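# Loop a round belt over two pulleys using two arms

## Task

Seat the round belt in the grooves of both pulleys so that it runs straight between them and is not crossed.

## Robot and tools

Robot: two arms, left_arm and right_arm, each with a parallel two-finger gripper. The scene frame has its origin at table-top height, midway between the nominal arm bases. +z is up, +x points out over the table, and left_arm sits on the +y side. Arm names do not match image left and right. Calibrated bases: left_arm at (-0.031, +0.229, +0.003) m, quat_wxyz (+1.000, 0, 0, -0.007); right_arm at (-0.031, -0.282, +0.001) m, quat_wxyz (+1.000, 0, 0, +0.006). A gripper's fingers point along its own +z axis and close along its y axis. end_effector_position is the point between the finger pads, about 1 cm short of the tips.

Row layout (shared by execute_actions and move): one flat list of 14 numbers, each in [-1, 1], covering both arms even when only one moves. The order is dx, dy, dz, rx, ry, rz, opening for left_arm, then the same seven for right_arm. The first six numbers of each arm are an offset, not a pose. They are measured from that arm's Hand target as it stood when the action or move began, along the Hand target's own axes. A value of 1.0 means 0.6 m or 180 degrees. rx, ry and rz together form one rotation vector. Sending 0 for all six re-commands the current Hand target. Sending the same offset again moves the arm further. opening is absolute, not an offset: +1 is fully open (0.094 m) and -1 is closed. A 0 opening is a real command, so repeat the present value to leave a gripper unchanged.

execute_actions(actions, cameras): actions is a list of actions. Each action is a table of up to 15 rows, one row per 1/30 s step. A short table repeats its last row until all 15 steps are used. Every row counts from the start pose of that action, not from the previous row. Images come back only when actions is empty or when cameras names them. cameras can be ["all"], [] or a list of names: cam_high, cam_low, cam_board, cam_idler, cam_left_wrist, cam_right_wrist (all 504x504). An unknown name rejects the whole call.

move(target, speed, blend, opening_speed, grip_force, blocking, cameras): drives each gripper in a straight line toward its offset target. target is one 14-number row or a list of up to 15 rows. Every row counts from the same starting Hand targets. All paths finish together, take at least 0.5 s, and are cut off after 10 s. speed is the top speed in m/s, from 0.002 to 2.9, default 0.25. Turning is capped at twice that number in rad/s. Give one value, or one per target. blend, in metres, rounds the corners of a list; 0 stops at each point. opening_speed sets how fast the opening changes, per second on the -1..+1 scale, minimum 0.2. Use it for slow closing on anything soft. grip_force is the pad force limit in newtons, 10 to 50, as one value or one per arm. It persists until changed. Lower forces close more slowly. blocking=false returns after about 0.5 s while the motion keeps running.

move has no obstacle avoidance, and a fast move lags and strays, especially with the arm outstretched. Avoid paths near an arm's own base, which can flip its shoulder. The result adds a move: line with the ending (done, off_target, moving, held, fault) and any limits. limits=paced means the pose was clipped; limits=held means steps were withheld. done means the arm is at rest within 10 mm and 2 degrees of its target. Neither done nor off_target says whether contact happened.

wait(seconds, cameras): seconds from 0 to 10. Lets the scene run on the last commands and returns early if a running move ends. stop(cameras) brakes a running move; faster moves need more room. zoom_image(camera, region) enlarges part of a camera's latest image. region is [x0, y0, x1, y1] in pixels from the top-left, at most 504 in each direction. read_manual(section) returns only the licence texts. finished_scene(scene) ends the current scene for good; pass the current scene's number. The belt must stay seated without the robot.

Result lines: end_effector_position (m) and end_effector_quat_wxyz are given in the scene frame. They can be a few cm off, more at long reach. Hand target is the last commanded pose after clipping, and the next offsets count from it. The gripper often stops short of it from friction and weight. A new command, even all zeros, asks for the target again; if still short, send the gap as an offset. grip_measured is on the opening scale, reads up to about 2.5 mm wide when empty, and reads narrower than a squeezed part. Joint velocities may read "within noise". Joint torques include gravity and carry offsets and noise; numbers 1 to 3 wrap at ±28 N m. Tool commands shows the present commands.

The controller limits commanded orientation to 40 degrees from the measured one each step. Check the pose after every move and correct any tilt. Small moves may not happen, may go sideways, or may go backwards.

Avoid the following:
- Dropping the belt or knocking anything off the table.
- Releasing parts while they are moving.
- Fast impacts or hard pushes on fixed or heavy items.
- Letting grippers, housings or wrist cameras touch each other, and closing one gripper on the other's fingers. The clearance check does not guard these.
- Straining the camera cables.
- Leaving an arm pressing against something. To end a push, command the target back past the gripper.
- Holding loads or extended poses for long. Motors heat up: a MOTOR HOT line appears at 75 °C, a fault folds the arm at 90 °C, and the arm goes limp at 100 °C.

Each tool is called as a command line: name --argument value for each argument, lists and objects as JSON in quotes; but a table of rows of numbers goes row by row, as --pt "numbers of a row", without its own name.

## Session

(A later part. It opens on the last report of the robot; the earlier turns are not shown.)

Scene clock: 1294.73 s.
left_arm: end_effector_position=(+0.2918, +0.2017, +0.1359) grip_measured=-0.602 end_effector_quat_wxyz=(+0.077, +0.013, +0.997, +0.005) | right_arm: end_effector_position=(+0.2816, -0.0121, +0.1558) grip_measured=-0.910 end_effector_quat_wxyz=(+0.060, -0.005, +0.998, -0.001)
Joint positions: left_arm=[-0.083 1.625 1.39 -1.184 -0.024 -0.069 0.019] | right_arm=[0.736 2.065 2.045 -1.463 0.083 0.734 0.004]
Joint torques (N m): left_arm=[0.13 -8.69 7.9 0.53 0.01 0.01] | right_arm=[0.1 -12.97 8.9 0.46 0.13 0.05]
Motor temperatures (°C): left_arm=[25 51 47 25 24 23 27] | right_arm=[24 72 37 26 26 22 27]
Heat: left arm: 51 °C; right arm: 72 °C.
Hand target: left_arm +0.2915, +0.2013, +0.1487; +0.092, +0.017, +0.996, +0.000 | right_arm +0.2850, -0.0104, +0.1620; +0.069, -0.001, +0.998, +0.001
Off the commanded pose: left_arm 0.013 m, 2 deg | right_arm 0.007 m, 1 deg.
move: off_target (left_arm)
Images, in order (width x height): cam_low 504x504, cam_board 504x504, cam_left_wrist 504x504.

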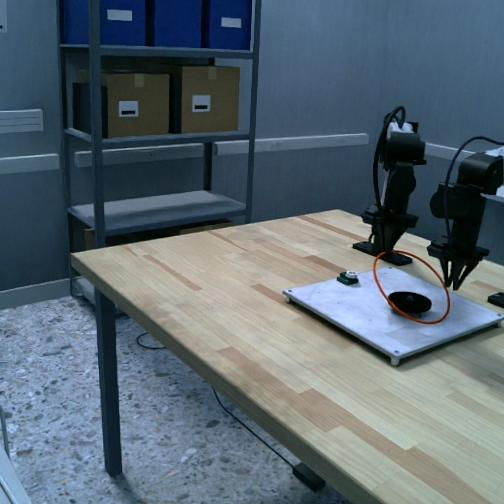

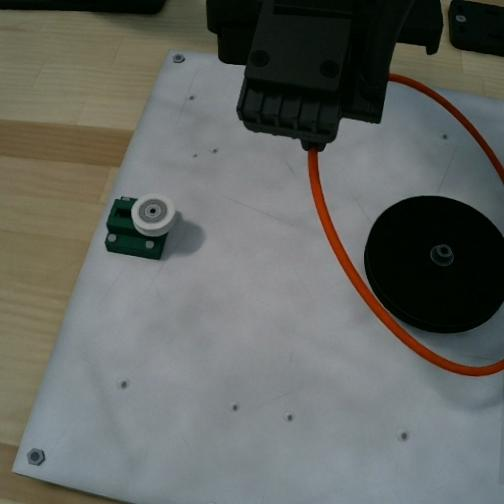

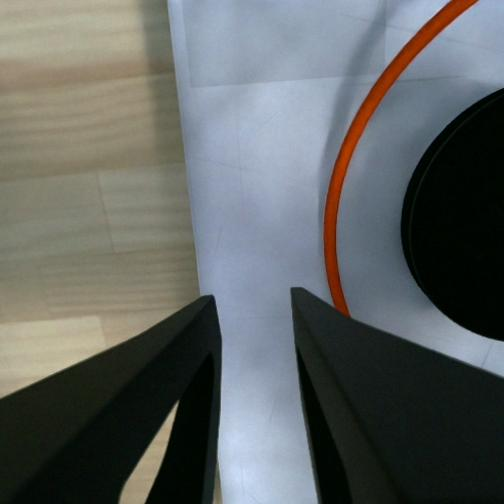

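move --pt "0 0 0 0 0 0 -0.6 -0.0045 0 -0.0314 0 0 0 -0.95" --pt "0 0 0 0 0 0 -0.6 -0.0045 -0.045 -0.0314 0 0 0 -0.95" --speed 0.08 --cameras '["cam_low","cam_left_wrist","cam_board"]'

zoom_image --camera "cam_low" --region '[370, 270, 450, 330]'

zoom_image --camera "cam_left_wrist" --region '[250, 50, 504, 350]'

Scene clock: 1306.90 s.
left_arm: end_effector_position=(+0.2918, +0.2017, +0.1359) grip_measured=-0.602 end_effector_quat_wxyz=(+0.077, +0.013, +0.997, +0.005) | right_arm: end_effector_position=(+0.2833, -0.0366, +0.1690) grip_measured=-0.910 end_effector_quat_wxyz=(+0.050, +0.000, +0.999, -0.012)
Joint positions: left_arm=[-0.083 1.625 1.39 -1.184 -0.024 -0.069 0.019] | right_arm=[0.689 2.043 2.068 -1.535 0.084 0.697 0.004]
Joint torques (N m): left_arm=[0.17 -8.69 7.88 0.53 -0.01 0.02] | right_arm=[-0.13 -16.64 5.31 0.72 0.1 -0.11]
Motor temperatures (°C): left_arm=[25 51 47 25 24 23 26] | right_arm=[24 71 37 26 26 22 27]
Heat: left arm: 51 °C; right arm: 71 °C.
Hand target: left_arm +0.2915, +0.2013, +0.1487; +0.092, +0.017, +0.996, +0.000 | right_arm +0.2852, -0.0375, +0.1810; +0.069, -0.001, +0.998, +0.000
Off the commanded pose: left_arm 0.013 m, 2 deg | right_arm 0.012 m, 3 deg.
move: off_target (left_arm, right_arm)
Images, in order (width x height): cam_low 504x504, cam_board 504x504, cam_left_wrist 504x504.

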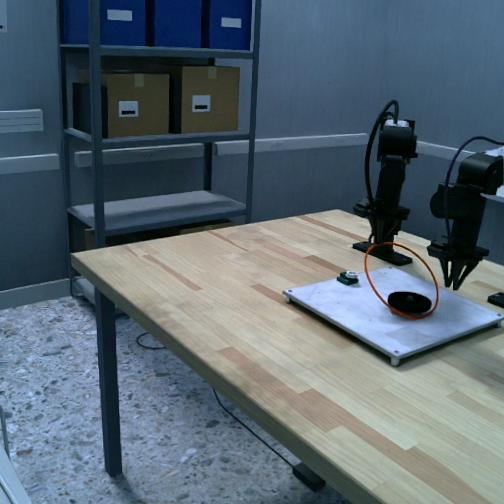

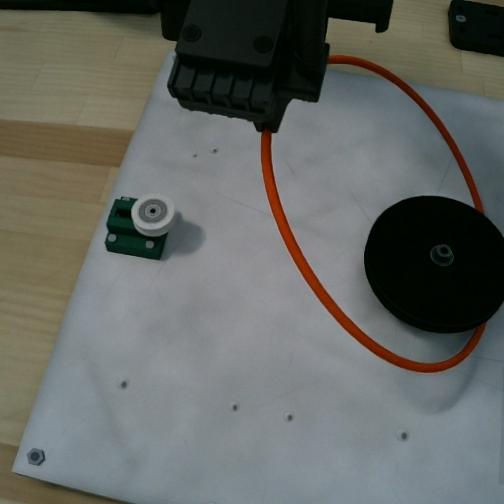

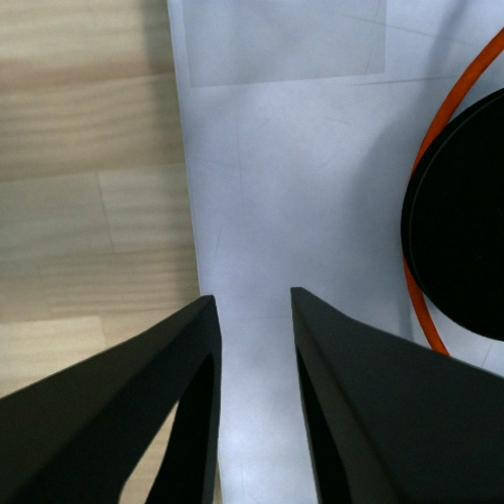

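Scaled by 6.300 from the camera's 504x504 image, which has a finer 720x720 frame.

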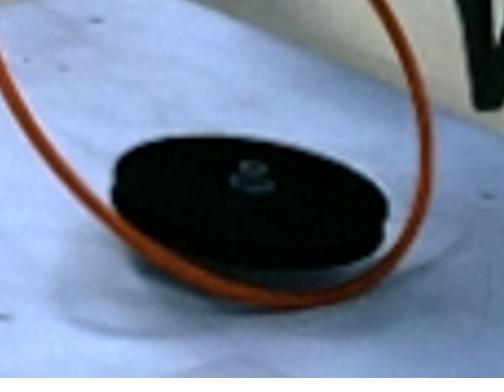

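Scaled by 1.680 from the camera's 504x504 image, which has a finer 720x720 frame.

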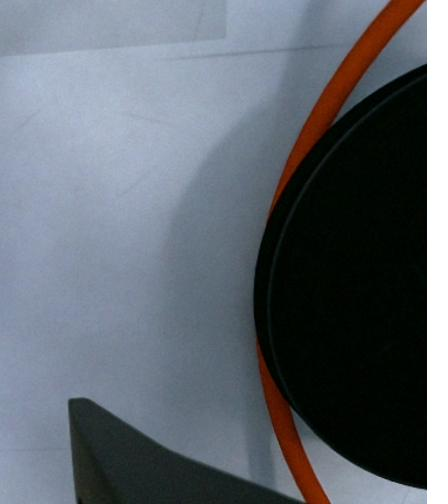

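move --pt "0 0 0 0 0 0 -0.6 0 0.025 0 0 0 0 -0.95" --pt "0 0 0 0 0 0 -0.6 -0.0028 0.025 -0.022 0 0 0 -0.95" --pt "0 0 0 0 0 0 -0.6 -0.0028 -0.012 -0.022 0 0 0 -0.95" --speed 0.08 --cameras '["cam_low","cam_left_wrist","cam_board"]'

zoom_image --camera "cam_low" --region '[370, 270, 450, 330]'

zoom_image --camera "cam_left_wrist" --region '[250, 50, 504, 350]'

Scene clock: 1318.90 s.
left_arm: end_effector_position=(+0.2918, +0.2017, +0.1359) grip_measured=-0.602 end_effector_quat_wxyz=(+0.077, +0.013, +0.997, +0.005) | right_arm: end_effector_position=(+0.2856, -0.0422, +0.1812) grip_measured=-0.910 end_effector_quat_wxyz=(+0.053, +0.000, +0.999, -0.011)
Joint positions: left_arm=[-0.083 1.625 1.39 -1.184 -0.024 -0.069 0.019] | right_arm=[0.674 2.044 2.119 -1.577 0.084 0.683 0.004]
Joint torques (N m): left_arm=[0.17 -8.75 7.88 0.51 -0.04 0.03] | right_arm=[-0.02 -16.79 5.05 0.6 0.08 -0.11]
Motor temperatures (°C): left_arm=[25 52 47 25 24 23 26] | right_arm=[24 73 37 26 26 22 27]
Heat: left arm: 52 °C; right arm: 73 °C.
Hand target: left_arm +0.2915, +0.2013, +0.1487; +0.092, +0.017, +0.996, +0.000 | right_arm +0.2850, -0.0447, +0.1943; +0.069, -0.001, +0.998, +0.000
Off the commanded pose: left_arm 0.013 m, 2 deg | right_arm 0.013 m, 2 deg.
move: off_target (left_arm, right_arm)
Images, in order (width x height): cam_low 504x504, cam_board 504x504, cam_left_wrist 504x504.

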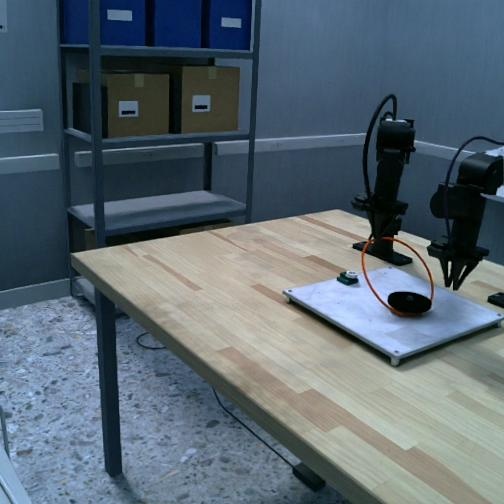

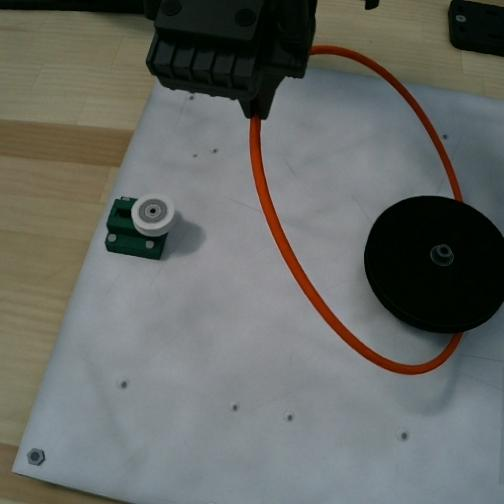

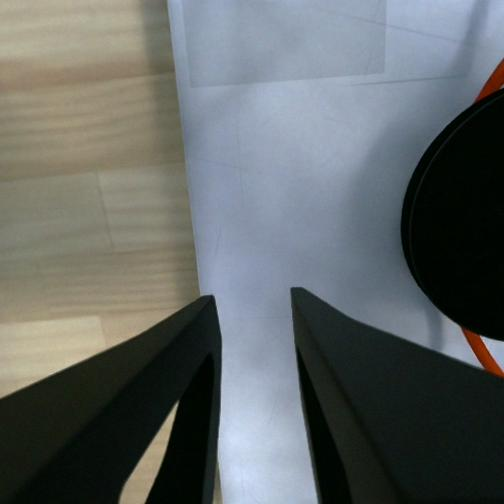

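Scaled by 6.300 from the camera's 504x504 image, which has a finer 720x720 frame.

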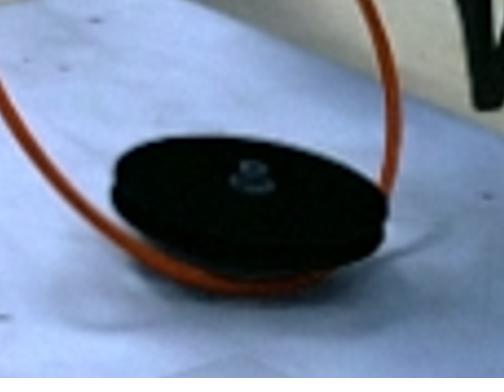

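Scaled by 1.680 from the camera's 504x504 image, which has a finer 720x720 frame.

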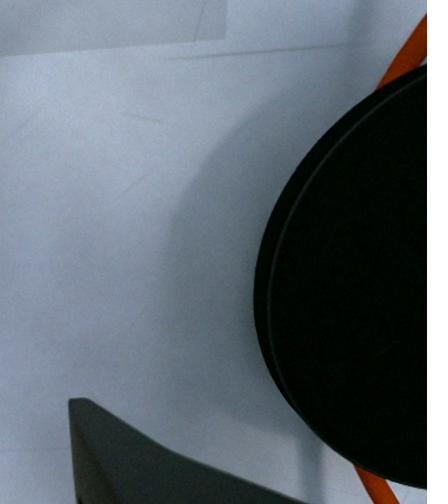

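move --pt "0.0 0.0667 0.0 0.246 0.004 -0.044 -0.5 0.0054 0.09 0.038 0 0 0 -0.95" --pt "0.0 0.0667 0.0 0.246 0.004 -0.044 -0.5 0.0054 0.055 0.038 0 0 0 -0.95" --speed 0.15 --cameras '["cam_low","cam_left_wrist","cam_board","cam_high"]'

zoom_image --camera "cam_low" --region '[360, 220, 500, 340]'

Scene clock: 1359.30 s.
left_arm: end_effector_position=(+0.2899, +0.2408, +0.1458) grip_measured=-0.502 end_effector_quat_wxyz=(+0.070, -0.020, +0.924, -0.375) | right_arm: end_effector_position=(+0.2826, -0.0108, +0.1567) grip_measured=-0.910 end_effector_quat_wxyz=(+0.048, +0.000, +0.999, -0.014)
Joint positions: left_arm=[0.434 1.834 1.477 -1.421 0.76 0.458 0.023] | right_arm=[0.739 2.119 2.134 -1.534 0.087 0.747 0.004]
Joint torques (N m): left_arm=[0.05 -6.34 7.9 -0.21 0.49 0.06] | right_arm=[-0.08 -18.07 5.11 0.6 0.12 -0.11]
Motor temperatures (°C): left_arm=[25 52 47 25 24 23 26] | right_arm=[24 75 36 26 26 22 27]
Heat: left arm: 52 °C; right arm: 75 °C. Fold the right arm in close to its base, or ease its load, before you think long.
Hand target: left_arm +0.2928, +0.2413, +0.1488; +0.072, -0.017, +0.922, -0.381 | right_arm +0.2849, -0.0116, +0.1712; +0.069, -0.001, +0.998, +0.000
Off the commanded pose: left_arm 0.004 m, 1 deg | right_arm 0.015 m, 3 deg.
MOTOR HOT: joint 2 (shoulder) of the right arm reports 75 °C; the controller's stop level is 90 °C. To cool a motor, set the load down, stop pushing, or move to a pose that needs little force.
move: off_target (right_arm)
Images, in order (width x height): cam_high 504x504, cam_low 504x504, cam_board 504x504, cam_left_wrist 504x504.

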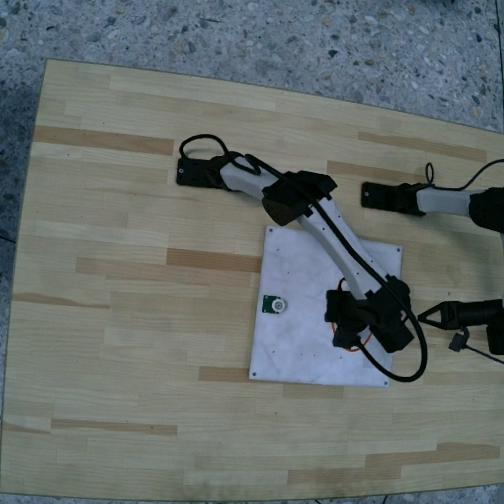

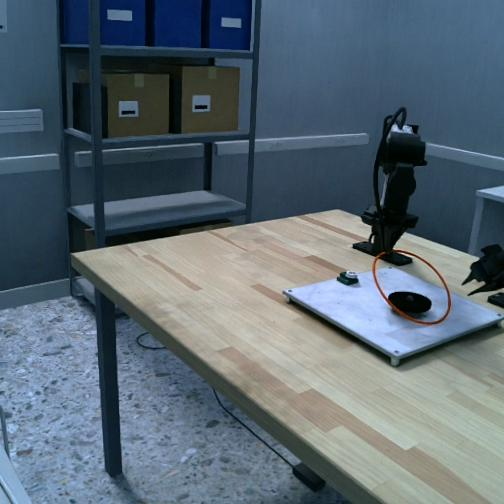

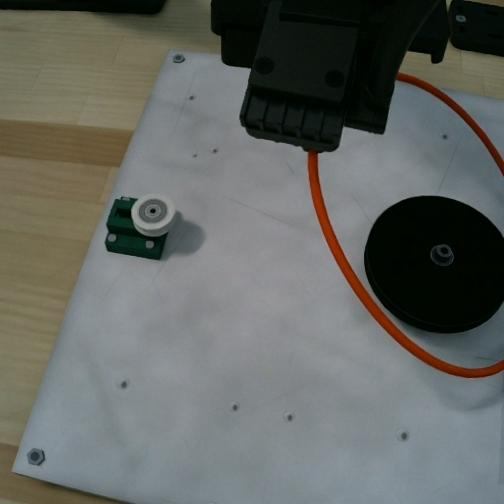

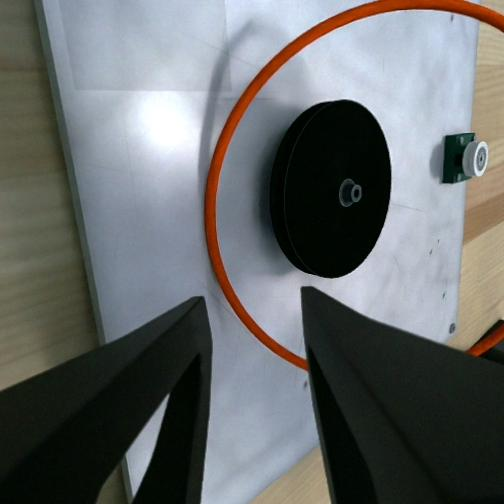

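Scaled by 3.600 from the camera's 504x504 image, which has a finer 720x720 frame.

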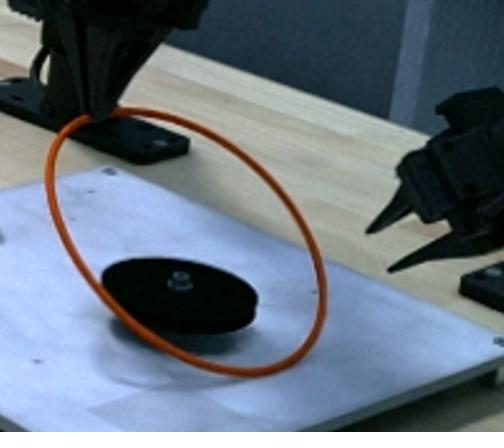

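move --target '[0.027,0.054,0.11,0,0,0,-0.5,0,0,0,0,0,0,-0.95]' --speed 0.15 --cameras '["cam_low","cam_left_wrist"]'

zoom_image --camera "cam_low" --region '[360, 220, 500, 340]'

Scene clock: 1374.67 s.
left_arm: end_effector_position=(+0.2840, +0.2186, +0.0807) grip_measured=-0.502 end_effector_quat_wxyz=(+0.069, -0.017, +0.924, -0.377) | right_arm: end_effector_position=(+0.2827, -0.0108, +0.1567) grip_measured=-0.910 end_effector_quat_wxyz=(+0.048, +0.000, +0.999, -0.014)
Joint positions: left_arm=[0.376 1.835 1.213 -1.11 0.772 0.391 0.023] | right_arm=[0.739 2.119 2.134 -1.534 0.087 0.747 0.004]
Joint torques (N m): left_arm=[-0.68 -6.49 5.08 0.24 0.48 -0.15] | right_arm=[-0.08 -18.07 5.19 0.64 0.13 -0.07]
Motor temperatures (°C): left_arm=[25 49 45 24 25 23 26] | right_arm=[24 79 35 26 26 22 27]
Heat: left arm: 49 °C; right arm: 79 °C. Fold the right arm in close to its base, or ease its load, before you think long.
Hand target: left_arm +0.2872, +0.2167, +0.0778; +0.072, -0.017, +0.922, -0.381 | right_arm +0.2849, -0.0117, +0.1712; +0.069, -0.001, +0.998, +0.000
Off the commanded pose: left_arm 0.005 m, 1 deg | right_arm 0.015 m, 3 deg.
MOTOR HOT: still on. Joint 2 (shoulder) of the right arm reports 79 °C.
move: off_target (right_arm)
Images, in order (width x height): cam_low 504x504, cam_left_wrist 504x504.

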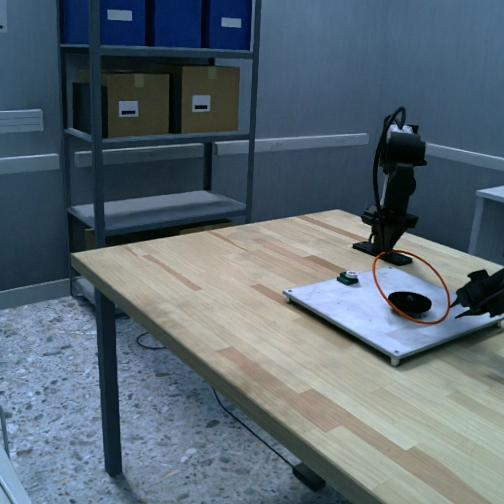

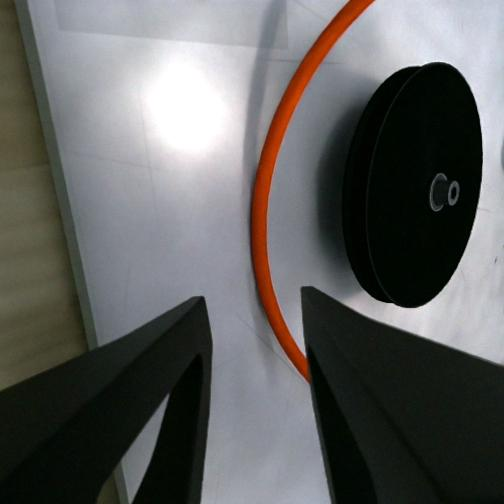

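Scaled by 3.600 from the camera's 504x504 image, which has a finer 720x720 frame.

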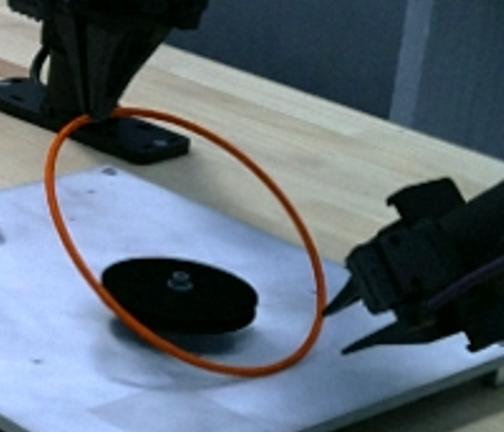

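move --pt "0 0 0.073 0 0 0 -0.5 0 0 0 0 0 0 -0.95" --speed 0.15 --cameras '["cam_left_wrist","cam_low"]'

zoom_image --camera "cam_low" --region '[380, 260, 500, 340]'

Scene clock: 1385.70 s.
left_arm: end_effector_position=(+0.2912, +0.1879, +0.0502) grip_measured=-0.502 end_effector_quat_wxyz=(+0.069, -0.016, +0.924, -0.376) | right_arm: end_effector_position=(+0.2827, -0.0108, +0.1567) grip_measured=-0.910 end_effector_quat_wxyz=(+0.048, +0.000, +0.999, -0.014)
Joint positions: left_arm=[0.275 1.849 1.101 -0.883 0.783 0.25 0.023] | right_arm=[0.739 2.119 2.134 -1.534 0.087 0.747 0.004]
Joint torques (N m): left_arm=[-0.55 -6.41 4.92 0.45 0.49 -0.12] | right_arm=[-0.1 -17.83 5.33 0.66 0.15 -0.16]
Motor temperatures (°C): left_arm=[25 48 44 24 25 23 26] | right_arm=[24 81 35 26 26 22 27]
Heat: left arm: 48 °C; right arm: 81 °C. Fold the right arm in close to its base, or ease its load, before you think long.
Hand target: left_arm +0.2937, +0.1861, +0.0473; +0.072, -0.017, +0.922, -0.381 | right_arm +0.2849, -0.0117, +0.1712; +0.069, -0.001, +0.998, +0.000
Off the commanded pose: left_arm 0.004 m, 1 deg | right_arm 0.015 m, 3 deg.
MOTOR HOT: still on. Joint 2 (shoulder) of the right arm reports 81 °C.
move: off_target (right_arm)
Images, in order (width x height): cam_low 504x504, cam_left_wrist 504x504.

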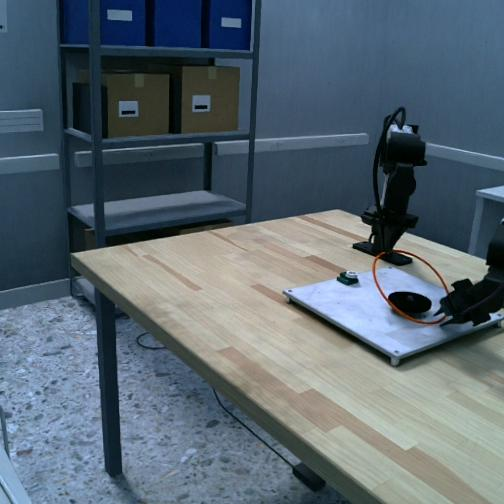

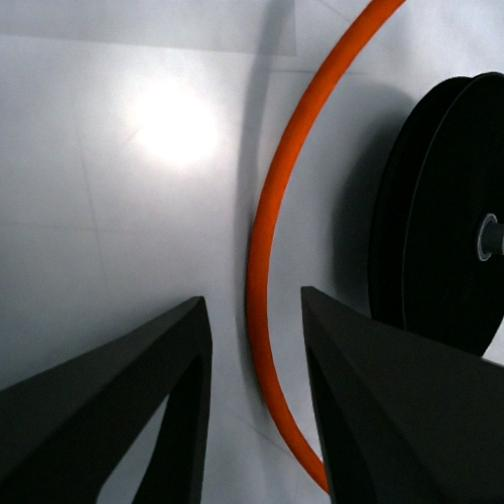

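Scaled by 4.200 from the camera's 504x504 image, which has a finer 720x720 frame.

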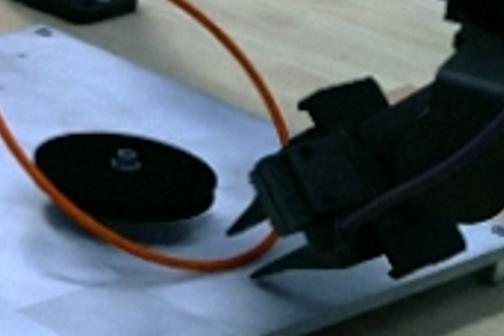

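move --pt "0 0 0.006 0 0 0 -0.5 0 0 0 0 0 0 -0.95" --pt "0 0 0.006 0 0 0 -0.95 0 0 0 0 0 0 -0.95" --pt "0 0 0.006 0 0 0 -0.95 0.012 -0.02 0.16 0 0 0 -0.95" --pt "0 0 0.006 0 0 0 -0.95 0.012 -0.02 0.16 0 0 0 -0.6" --pt "0 0 0.006 0 0 0 -0.95 -0.01 -0.02 0.0 0 0 0 -0.6" --speed 0.15 --cameras '["cam_left_wrist","cam_low","cam_board","cam_right_wrist"]'

Scene clock: 1399.13 s.
left_arm: end_effector_position=(+0.2920, +0.1859, +0.0485) grip_measured=-0.948 end_effector_quat_wxyz=(+0.071, -0.018, +0.923, -0.378) | right_arm: end_effector_position=(+0.2871, -0.0231, +0.1668) grip_measured=-0.602 end_effector_quat_wxyz=(+0.064, -0.001, +0.998, -0.002)
Joint positions: left_arm=[0.27 1.849 1.092 -0.863 0.787 0.237 0.002] | right_arm=[0.709 2.055 2.074 -1.496 0.087 0.713 0.019]
Joint torques (N m): left_arm=[-0.76 -6.22 4.92 0.46 0.46 -0.13] | right_arm=[-0.18 -12.81 8.5 0.53 0.05 -0.08]
Motor temperatures (°C): left_arm=[25 48 43 24 25 23 26] | right_arm=[24 82 35 26 25 22 27]
Heat: left arm: 48 °C; right arm: 82 °C. Fold the right arm in close to its base, or ease its load, before you think long.
Hand target: left_arm +0.2942, +0.1835, +0.0447; +0.072, -0.017, +0.922, -0.381 | right_arm +0.2908, -0.0236, +0.1721; +0.069, -0.001, +0.998, +0.000
Off the commanded pose: left_arm 0.005 m, 0 deg | right_arm 0.006 m, 1 deg.
MOTOR HOT: still on. Joint 2 (shoulder) of the right arm reports 82 °C.
move: done; target 4's new opening was sent with right_arm's hand 0.015 m and 3 deg from that target
Images, in order (width x height): cam_low 504x504, cam_board 504x504, cam_left_wrist 504x504, cam_right_wrist 504x504.

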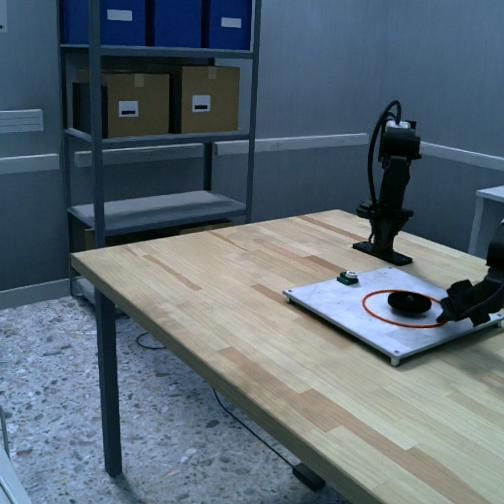

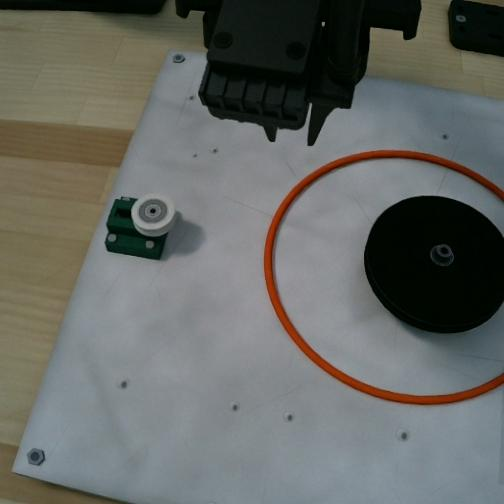

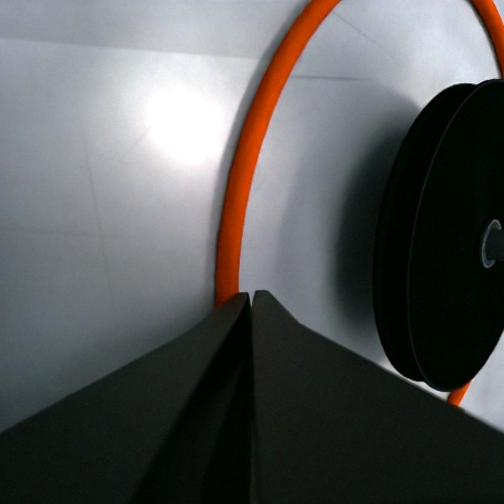

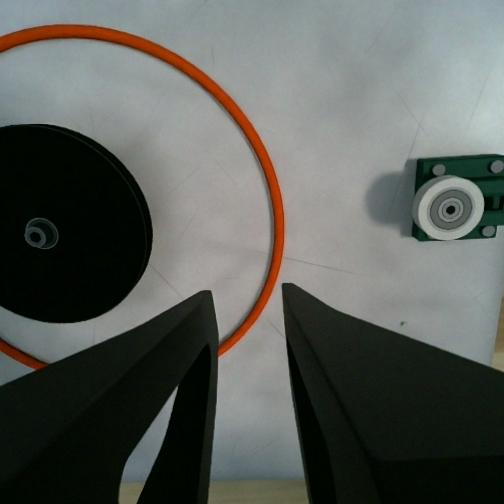

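move --target '[0,0,-0.08,0,0,0,-0.5,0.243,-0.2,-0.068,0,0,0,-0.6]' --speed 0.2 --cameras '["cam_left_wrist"]'

Scene clock: 1406.83 s.
left_arm: end_effector_position=(+0.2845, +0.2136, +0.0735) grip_measured=-0.502 end_effector_quat_wxyz=(+0.066, -0.024, +0.919, -0.387) | right_arm: end_effector_position=(+0.1445, -0.1413, +0.1948) grip_measured=-0.602 end_effector_quat_wxyz=(+0.073, -0.002, +0.997, +0.008)
Joint positions: left_arm=[0.369 1.849 1.188 -1.073 0.794 0.37 0.023] | right_arm=[0.732 1.315 1.357 -1.494 0.087 0.735 0.019]
Joint torques (N m): left_arm=[0.25 -7.66 7.43 -0.1 0.26 0.1] | right_arm=[0.73 -5.39 4.75 0.55 0.16 0]
Motor temperatures (°C): left_arm=[25 48 43 24 25 23 26] | right_arm=[24 77 36 26 25 22 27]
Heat: left arm: 48 °C; right arm: 77 °C. Fold the right arm in close to its base, or ease its load, before you think long.
Hand target: left_arm +0.2872, +0.2171, +0.0783; +0.072, -0.017, +0.922, -0.381 | right_arm +0.1411, -0.1440, +0.1923; +0.069, -0.001, +0.998, +0.000
Off the commanded pose: left_arm 0.006 m, 1 deg | right_arm 0.005 m, 1 deg.
MOTOR HOT: still on. Joint 2 (shoulder) of the right arm reports 77 °C.
move: done
Images, in order (width x height): cam_left_wrist 504x504.

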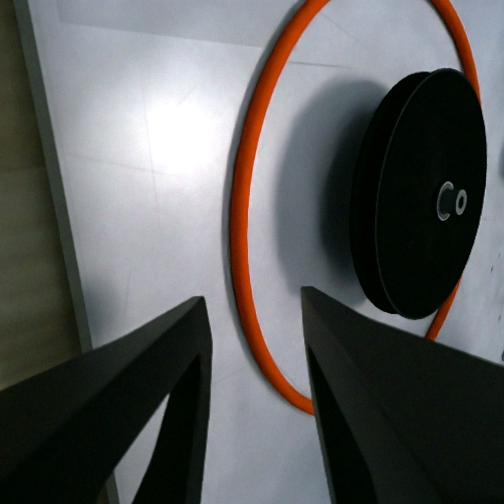

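move --pt "0 -0.03 -0.05 0 0 0 -0.6 0 0 0 0 0 0 -0.6" --pt "0.0063 -0.0637 0.011 -0.246 -0.004 0.044 -0.6 0 0 0 0 0 0 -0.6" --speed 0.2 --blend 0.03 --cameras '["cam_left_wrist","cam_board"]'

Scene clock: 1431.13 s.
left_arm: end_effector_position=(+0.2776, +0.1844, +0.0938) grip_measured=-0.598 end_effector_quat_wxyz=(+0.070, +0.021, +0.997, -0.004) | right_arm: end_effector_position=(+0.1445, -0.1413, +0.1948) grip_measured=-0.602 end_effector_quat_wxyz=(+0.073, -0.001, +0.997, +0.008)
Joint positions: left_arm=[-0.135 1.602 1.201 -1.028 -0.01 -0.107 0.019] | right_arm=[0.732 1.315 1.357 -1.494 0.087 0.736 0.019]
Joint torques (N m): left_arm=[-0.51 -7.79 6.35 0.83 -0.21 -0.21] | right_arm=[0.73 -5.34 4.89 0.55 0.18 0.08]
Motor temperatures (°C): left_arm=[25 51 44 24 25 23 26] | right_arm=[24 63 36 26 25 22 26]
Heat: left arm: 51 °C; right arm: 63 °C.
Hand target: left_arm +0.2835, +0.1851, +0.1002; +0.092, +0.017, +0.996, +0.000 | right_arm +0.1411, -0.1440, +0.1923; +0.069, -0.001, +0.998, +0.000
Off the commanded pose: left_arm 0.009 m, 3 deg | right_arm 0.005 m, 1 deg.
MOTOR HOT: cleared for the motors of the right arm.
move: off_target (left_arm); blend cut to 0.0175 m at target 1
Images, in order (width x height): cam_board 504x504, cam_left_wrist 504x504.

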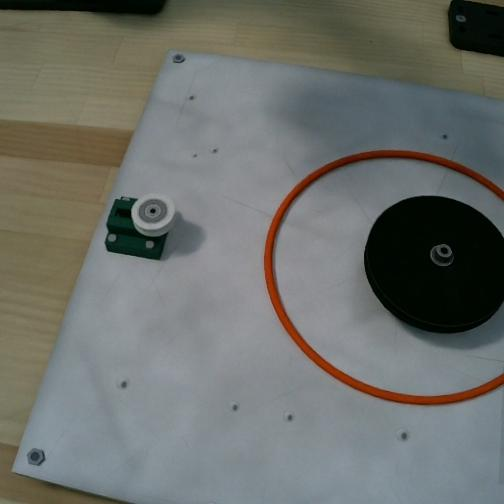

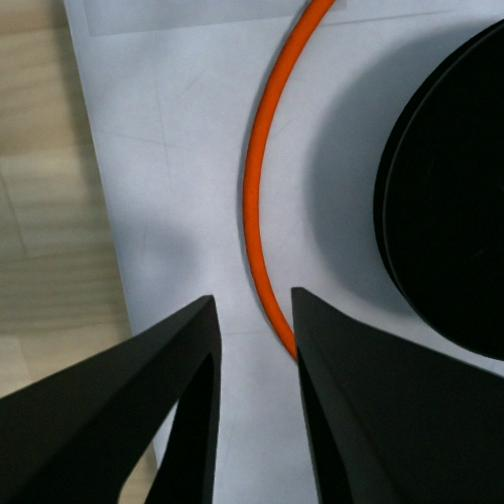

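move --pt "0.005 0.0033 0.109 0 0 0 -0.6 0 0 0 0 0 0 -0.6" --speed 0.12 --cameras '["cam_left_wrist"]'

Scene clock: 1439.17 s.
left_arm: end_effector_position=(+0.2892, +0.1828, +0.0412) grip_measured=-0.598 end_effector_quat_wxyz=(+0.090, +0.021, +0.996, -0.006) | right_arm: end_effector_position=(+0.1445, -0.1413, +0.1948) grip_measured=-0.602 end_effector_quat_wxyz=(+0.073, -0.001, +0.997, +0.008)
Joint positions: left_arm=[-0.135 1.667 1.047 -0.771 -0.011 -0.107 0.019] | right_arm=[0.732 1.315 1.357 -1.494 0.087 0.736 0.019]
Joint torques (N m): left_arm=[0.61 -5.15 5.39 0.95 -0.24 -0.1] | right_arm=[0.83 -5.33 5.04 0.51 0.15 0.06]
Motor temperatures (°C): left_arm=[25 51 44 24 25 23 26] | right_arm=[24 60 36 26 25 22 26]
Heat: left arm: 51 °C; right arm: 60 °C.
Hand target: left_arm +0.2926, +0.1870, +0.0354; +0.092, +0.017, +0.996, +0.000 | right_arm +0.1411, -0.1440, +0.1923; +0.069, -0.001, +0.998, +0.000
Off the commanded pose: left_arm 0.008 m, 1 deg | right_arm 0.005 m, 1 deg.
move: done
Images, in order (width x height): cam_left_wrist 504x504.

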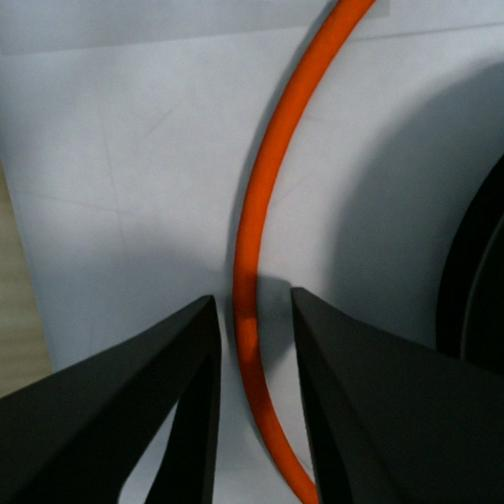

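move --pt "0 0 0.004 0 0 0 -0.6 0 0 0 0 0 0 -0.6" --pt "0 0 0.004 0 0 0 -0.95 0 0 0 0 0 0 -0.6" --pt "-0.0108 -0.0067 -0.0607 0 0 0 -0.95 0 0 0 0 0 0 -0.6" --pt "-0.0108 -0.0067 -0.0607 0.246 0.004 -0.044 -0.95 0 0 0 0 0 0 -0.6" --speed 0.12 --cameras '["cam_left_wrist","cam_low","cam_board","cam_idler"]'

zoom_image --camera "cam_low" --region '[350, 240, 490, 340]'

Scene clock: 1456.10 s.
left_arm: end_effector_position=(+0.2906, +0.1832, +0.0706) grip_measured=-0.914 end_effector_quat_wxyz=(+0.073, -0.019, +0.925, -0.373) | right_arm: end_effector_position=(+0.1445, -0.1413, +0.1948) grip_measured=-0.602 end_effector_quat_wxyz=(+0.073, -0.001, +0.997, +0.008)
Joint positions: left_arm=[0.258 1.791 1.121 -0.929 0.779 0.214 0.004] | right_arm=[0.732 1.315 1.357 -1.494 0.087 0.736 0.019]
Joint torques (N m): left_arm=[0.27 -6.02 7.05 0.14 0.52 0.09] | right_arm=[0.68 -5.26 4.78 0.57 0.13 0.03]
Motor temperatures (°C): left_arm=[25 48 43 25 25 23 26] | right_arm=[24 56 35 26 25 22 25]
Heat: left arm: 48 °C; right arm: 56 °C.
Hand target: left_arm +0.2921, +0.1828, +0.0723; +0.072, -0.017, +0.922, -0.381 | right_arm +0.1411, -0.1440, +0.1923; +0.069, -0.001, +0.998, +0.000
Off the commanded pose: left_arm 0.002 m, 1 deg | right_arm 0.005 m, 1 deg.
move: done
Images, in order (width x height): cam_low 504x504, cam_board 504x504, cam_idler 504x504, cam_left_wrist 504x504.

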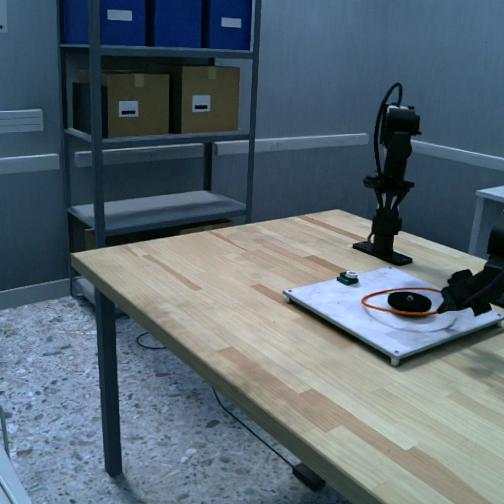

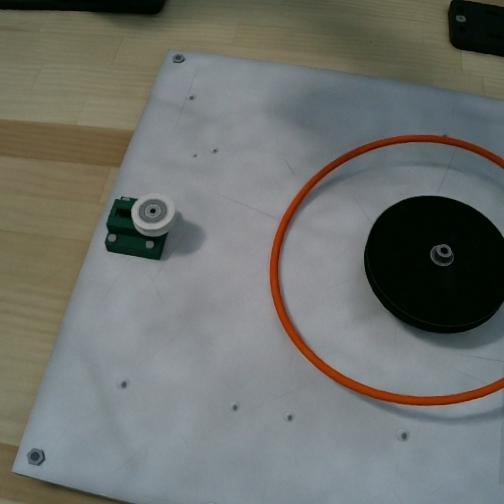

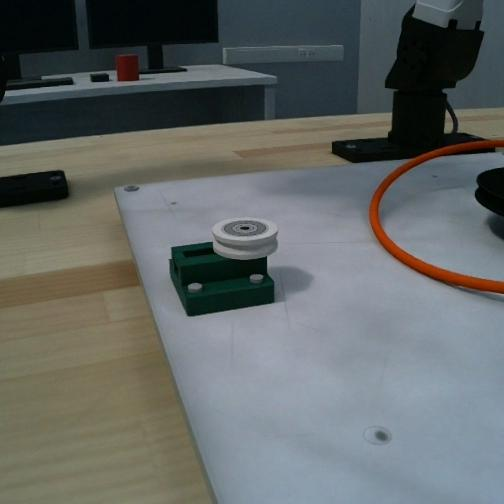

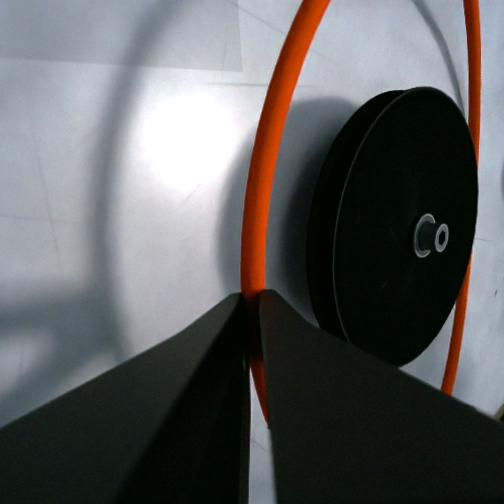

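Scaled by 3.600 from the camera's 504x504 image, which has a finer 720x720 frame.

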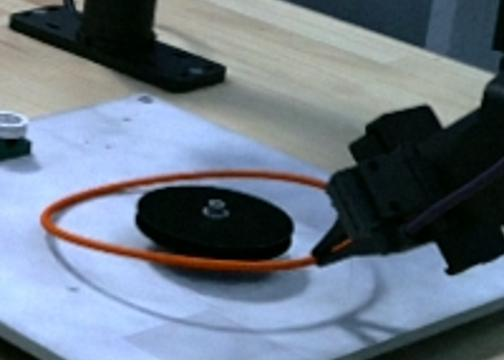

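move --pt "0.0063 -0.0117 0.0348 0 0 0 -0.95 -0.12 0.1 0.05 0 0 0 -0.4" --speed 0.1 --cameras '["cam_left_wrist","cam_low","cam_board","cam_right_wrist"]'

zoom_image --camera "cam_low" --region '[350, 240, 490, 340]'

Scene clock: 1465.63 s.
left_arm: end_effector_position=(+0.2880, +0.1657, +0.0604) grip_measured=-0.914 end_effector_quat_wxyz=(+0.063, -0.020, +0.924, -0.376) | right_arm: end_effector_position=(+0.2072, -0.0880, +0.1652) grip_measured=-0.402 end_effector_quat_wxyz=(+0.053, -0.002, +0.999, -0.011)
Joint positions: left_arm=[0.205 1.791 1.074 -0.856 0.781 0.147 0.004] | right_arm=[0.722 1.65 1.546 -1.401 0.087 0.726 0.028]
Joint torques (N m): left_arm=[-0.77 -7.24 5.18 0.53 0.52 -0.15] | right_arm=[-0.43 -8.69 8.84 0.65 0.15 -0.13]
Motor temperatures (°C): left_arm=[25 47 43 25 25 23 27] | right_arm=[24 55 35 26 25 22 25]
Heat: left arm: 47 °C; right arm: 55 °C.
Hand target: left_arm +0.2913, +0.1629, +0.0622; +0.072, -0.017, +0.922, -0.381 | right_arm +0.2164, -0.0838, +0.1725; +0.069, -0.001, +0.998, +0.000
Off the commanded pose: left_arm 0.005 m, 1 deg | right_arm 0.013 m, 2 deg.
move: off_target (right_arm)
Images, in order (width x height): cam_low 504x504, cam_board 504x504, cam_left_wrist 504x504, cam_right_wrist 504x504.

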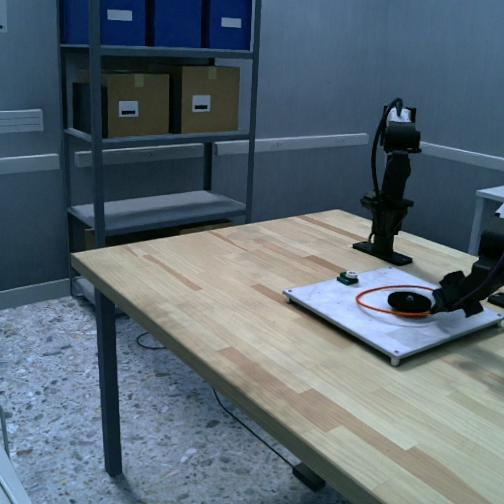

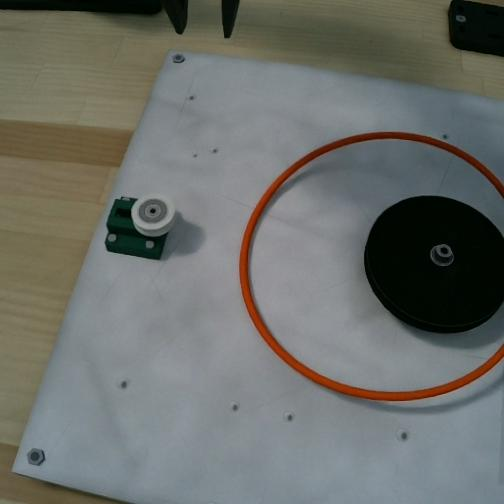

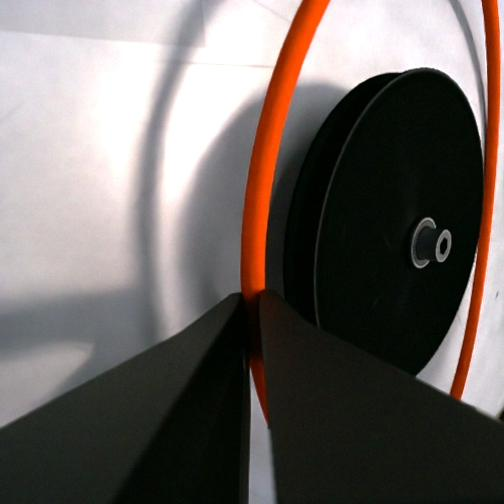

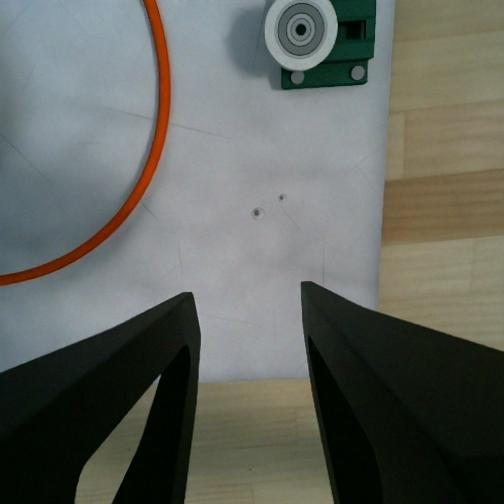

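Scaled by 3.600 from the camera's 504x504 image, which has a finer 720x720 frame.

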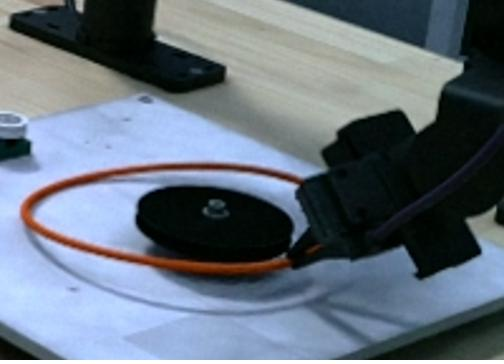

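move --pt "0 0 0 0 0 0 -0.95 -0.126 0.048 0.1055 0 0 0 -0.4" --speed 0.15 --cameras '["cam_right_wrist","cam_idler"]'

Scene clock: 1477.03 s.
left_arm: end_effector_position=(+0.2881, +0.1657, +0.0604) grip_measured=-0.914 end_effector_quat_wxyz=(+0.063, -0.020, +0.924, -0.376) | right_arm: end_effector_position=(+0.2905, -0.0608, +0.1130) grip_measured=-0.402 end_effector_quat_wxyz=(+0.054, -0.001, +0.998, -0.014)
Joint positions: left_arm=[0.205 1.791 1.074 -0.855 0.781 0.147 0.004] | right_arm=[0.631 1.962 1.725 -1.265 0.087 0.637 0.028]
Joint torques (N m): left_arm=[-0.69 -7.24 5.23 0.53 0.52 -0.15] | right_arm=[-0.05 -12.38 9.05 0.67 0.02 -0.07]
Motor temperatures (°C): left_arm=[25 48 43 25 25 23 27] | right_arm=[24 56 36 26 25 22 25]
Heat: left arm: 48 °C; right arm: 56 °C.
Hand target: left_arm +0.2912, +0.1629, +0.0622; +0.072, -0.017, +0.922, -0.381 | right_arm +0.3000, -0.0548, +0.1204; +0.070, -0.001, +0.998, +0.001
Off the commanded pose: left_arm 0.005 m, 1 deg | right_arm 0.013 m, 2 deg.
move: off_target (right_arm)
Images, in order (width x height): cam_idler 504x504, cam_right_wrist 504x504.

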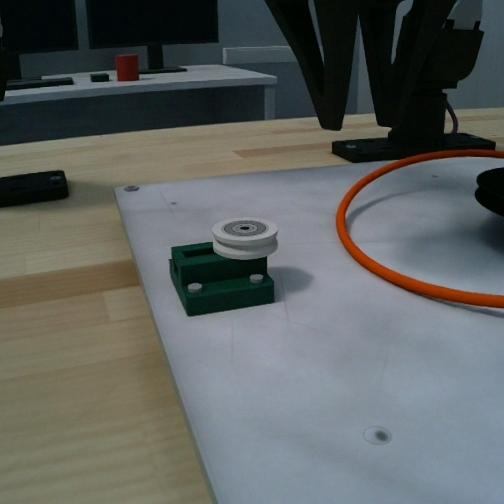

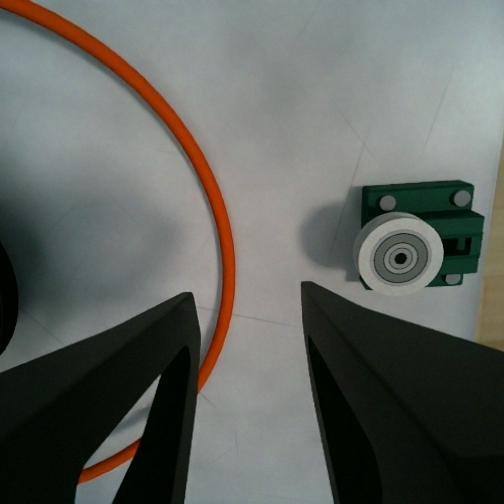

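move --pt "0 0 0 0 0 0 -0.95 0.035 0.0117 0.1163 0 0 0 -0.4" --speed 0.12 --cameras '["cam_right_wrist","cam_idler"]'

Scene clock: 1486.87 s.
left_arm: end_effector_position=(+0.2881, +0.1657, +0.0604) grip_measured=-0.914 end_effector_quat_wxyz=(+0.063, -0.020, +0.924, -0.376) | right_arm: end_effector_position=(+0.2885, -0.0512, +0.0509) grip_measured=-0.402 end_effector_quat_wxyz=(+0.066, -0.002, +0.998, -0.003)
Joint positions: left_arm=[0.205 1.791 1.074 -0.855 0.781 0.147 0.004] | right_arm=[0.653 1.977 1.495 -0.988 0.087 0.655 0.028]
Joint torques (N m): left_arm=[-0.69 -7.3 5.15 0.55 0.53 -0.15] | right_arm=[0.51 -12.21 5.48 0.75 0.04 0]
Motor temperatures (°C): left_arm=[25 48 42 25 25 23 28] | right_arm=[24 58 36 26 25 22 25]
Heat: left arm: 48 °C; right arm: 58 °C.
Hand target: left_arm +0.2912, +0.1629, +0.0622; +0.072, -0.017, +0.922, -0.381 | right_arm +0.2889, -0.0478, +0.0483; +0.069, -0.001, +0.998, +0.000
Off the commanded pose: left_arm 0.005 m, 1 deg | right_arm 0.004 m, 1 deg.
move: done
Images, in order (width x height): cam_idler 504x504, cam_right_wrist 504x504.

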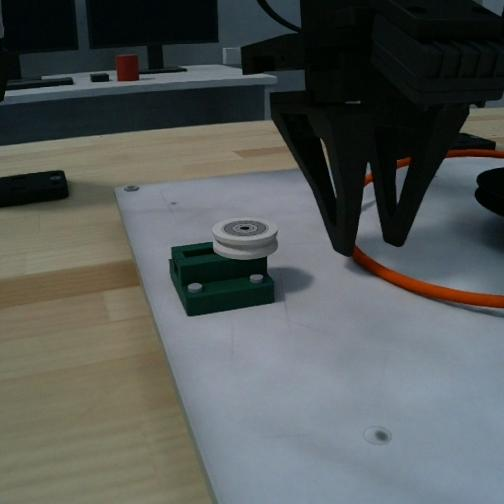

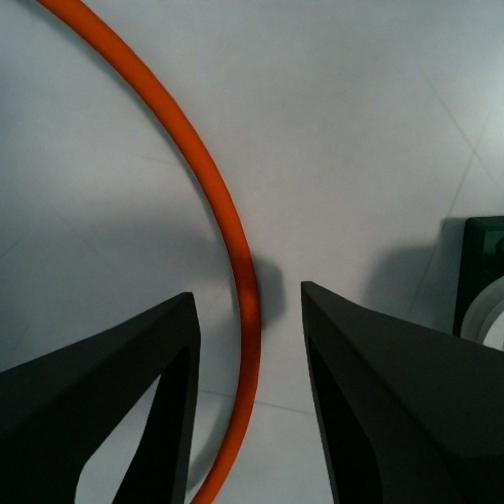

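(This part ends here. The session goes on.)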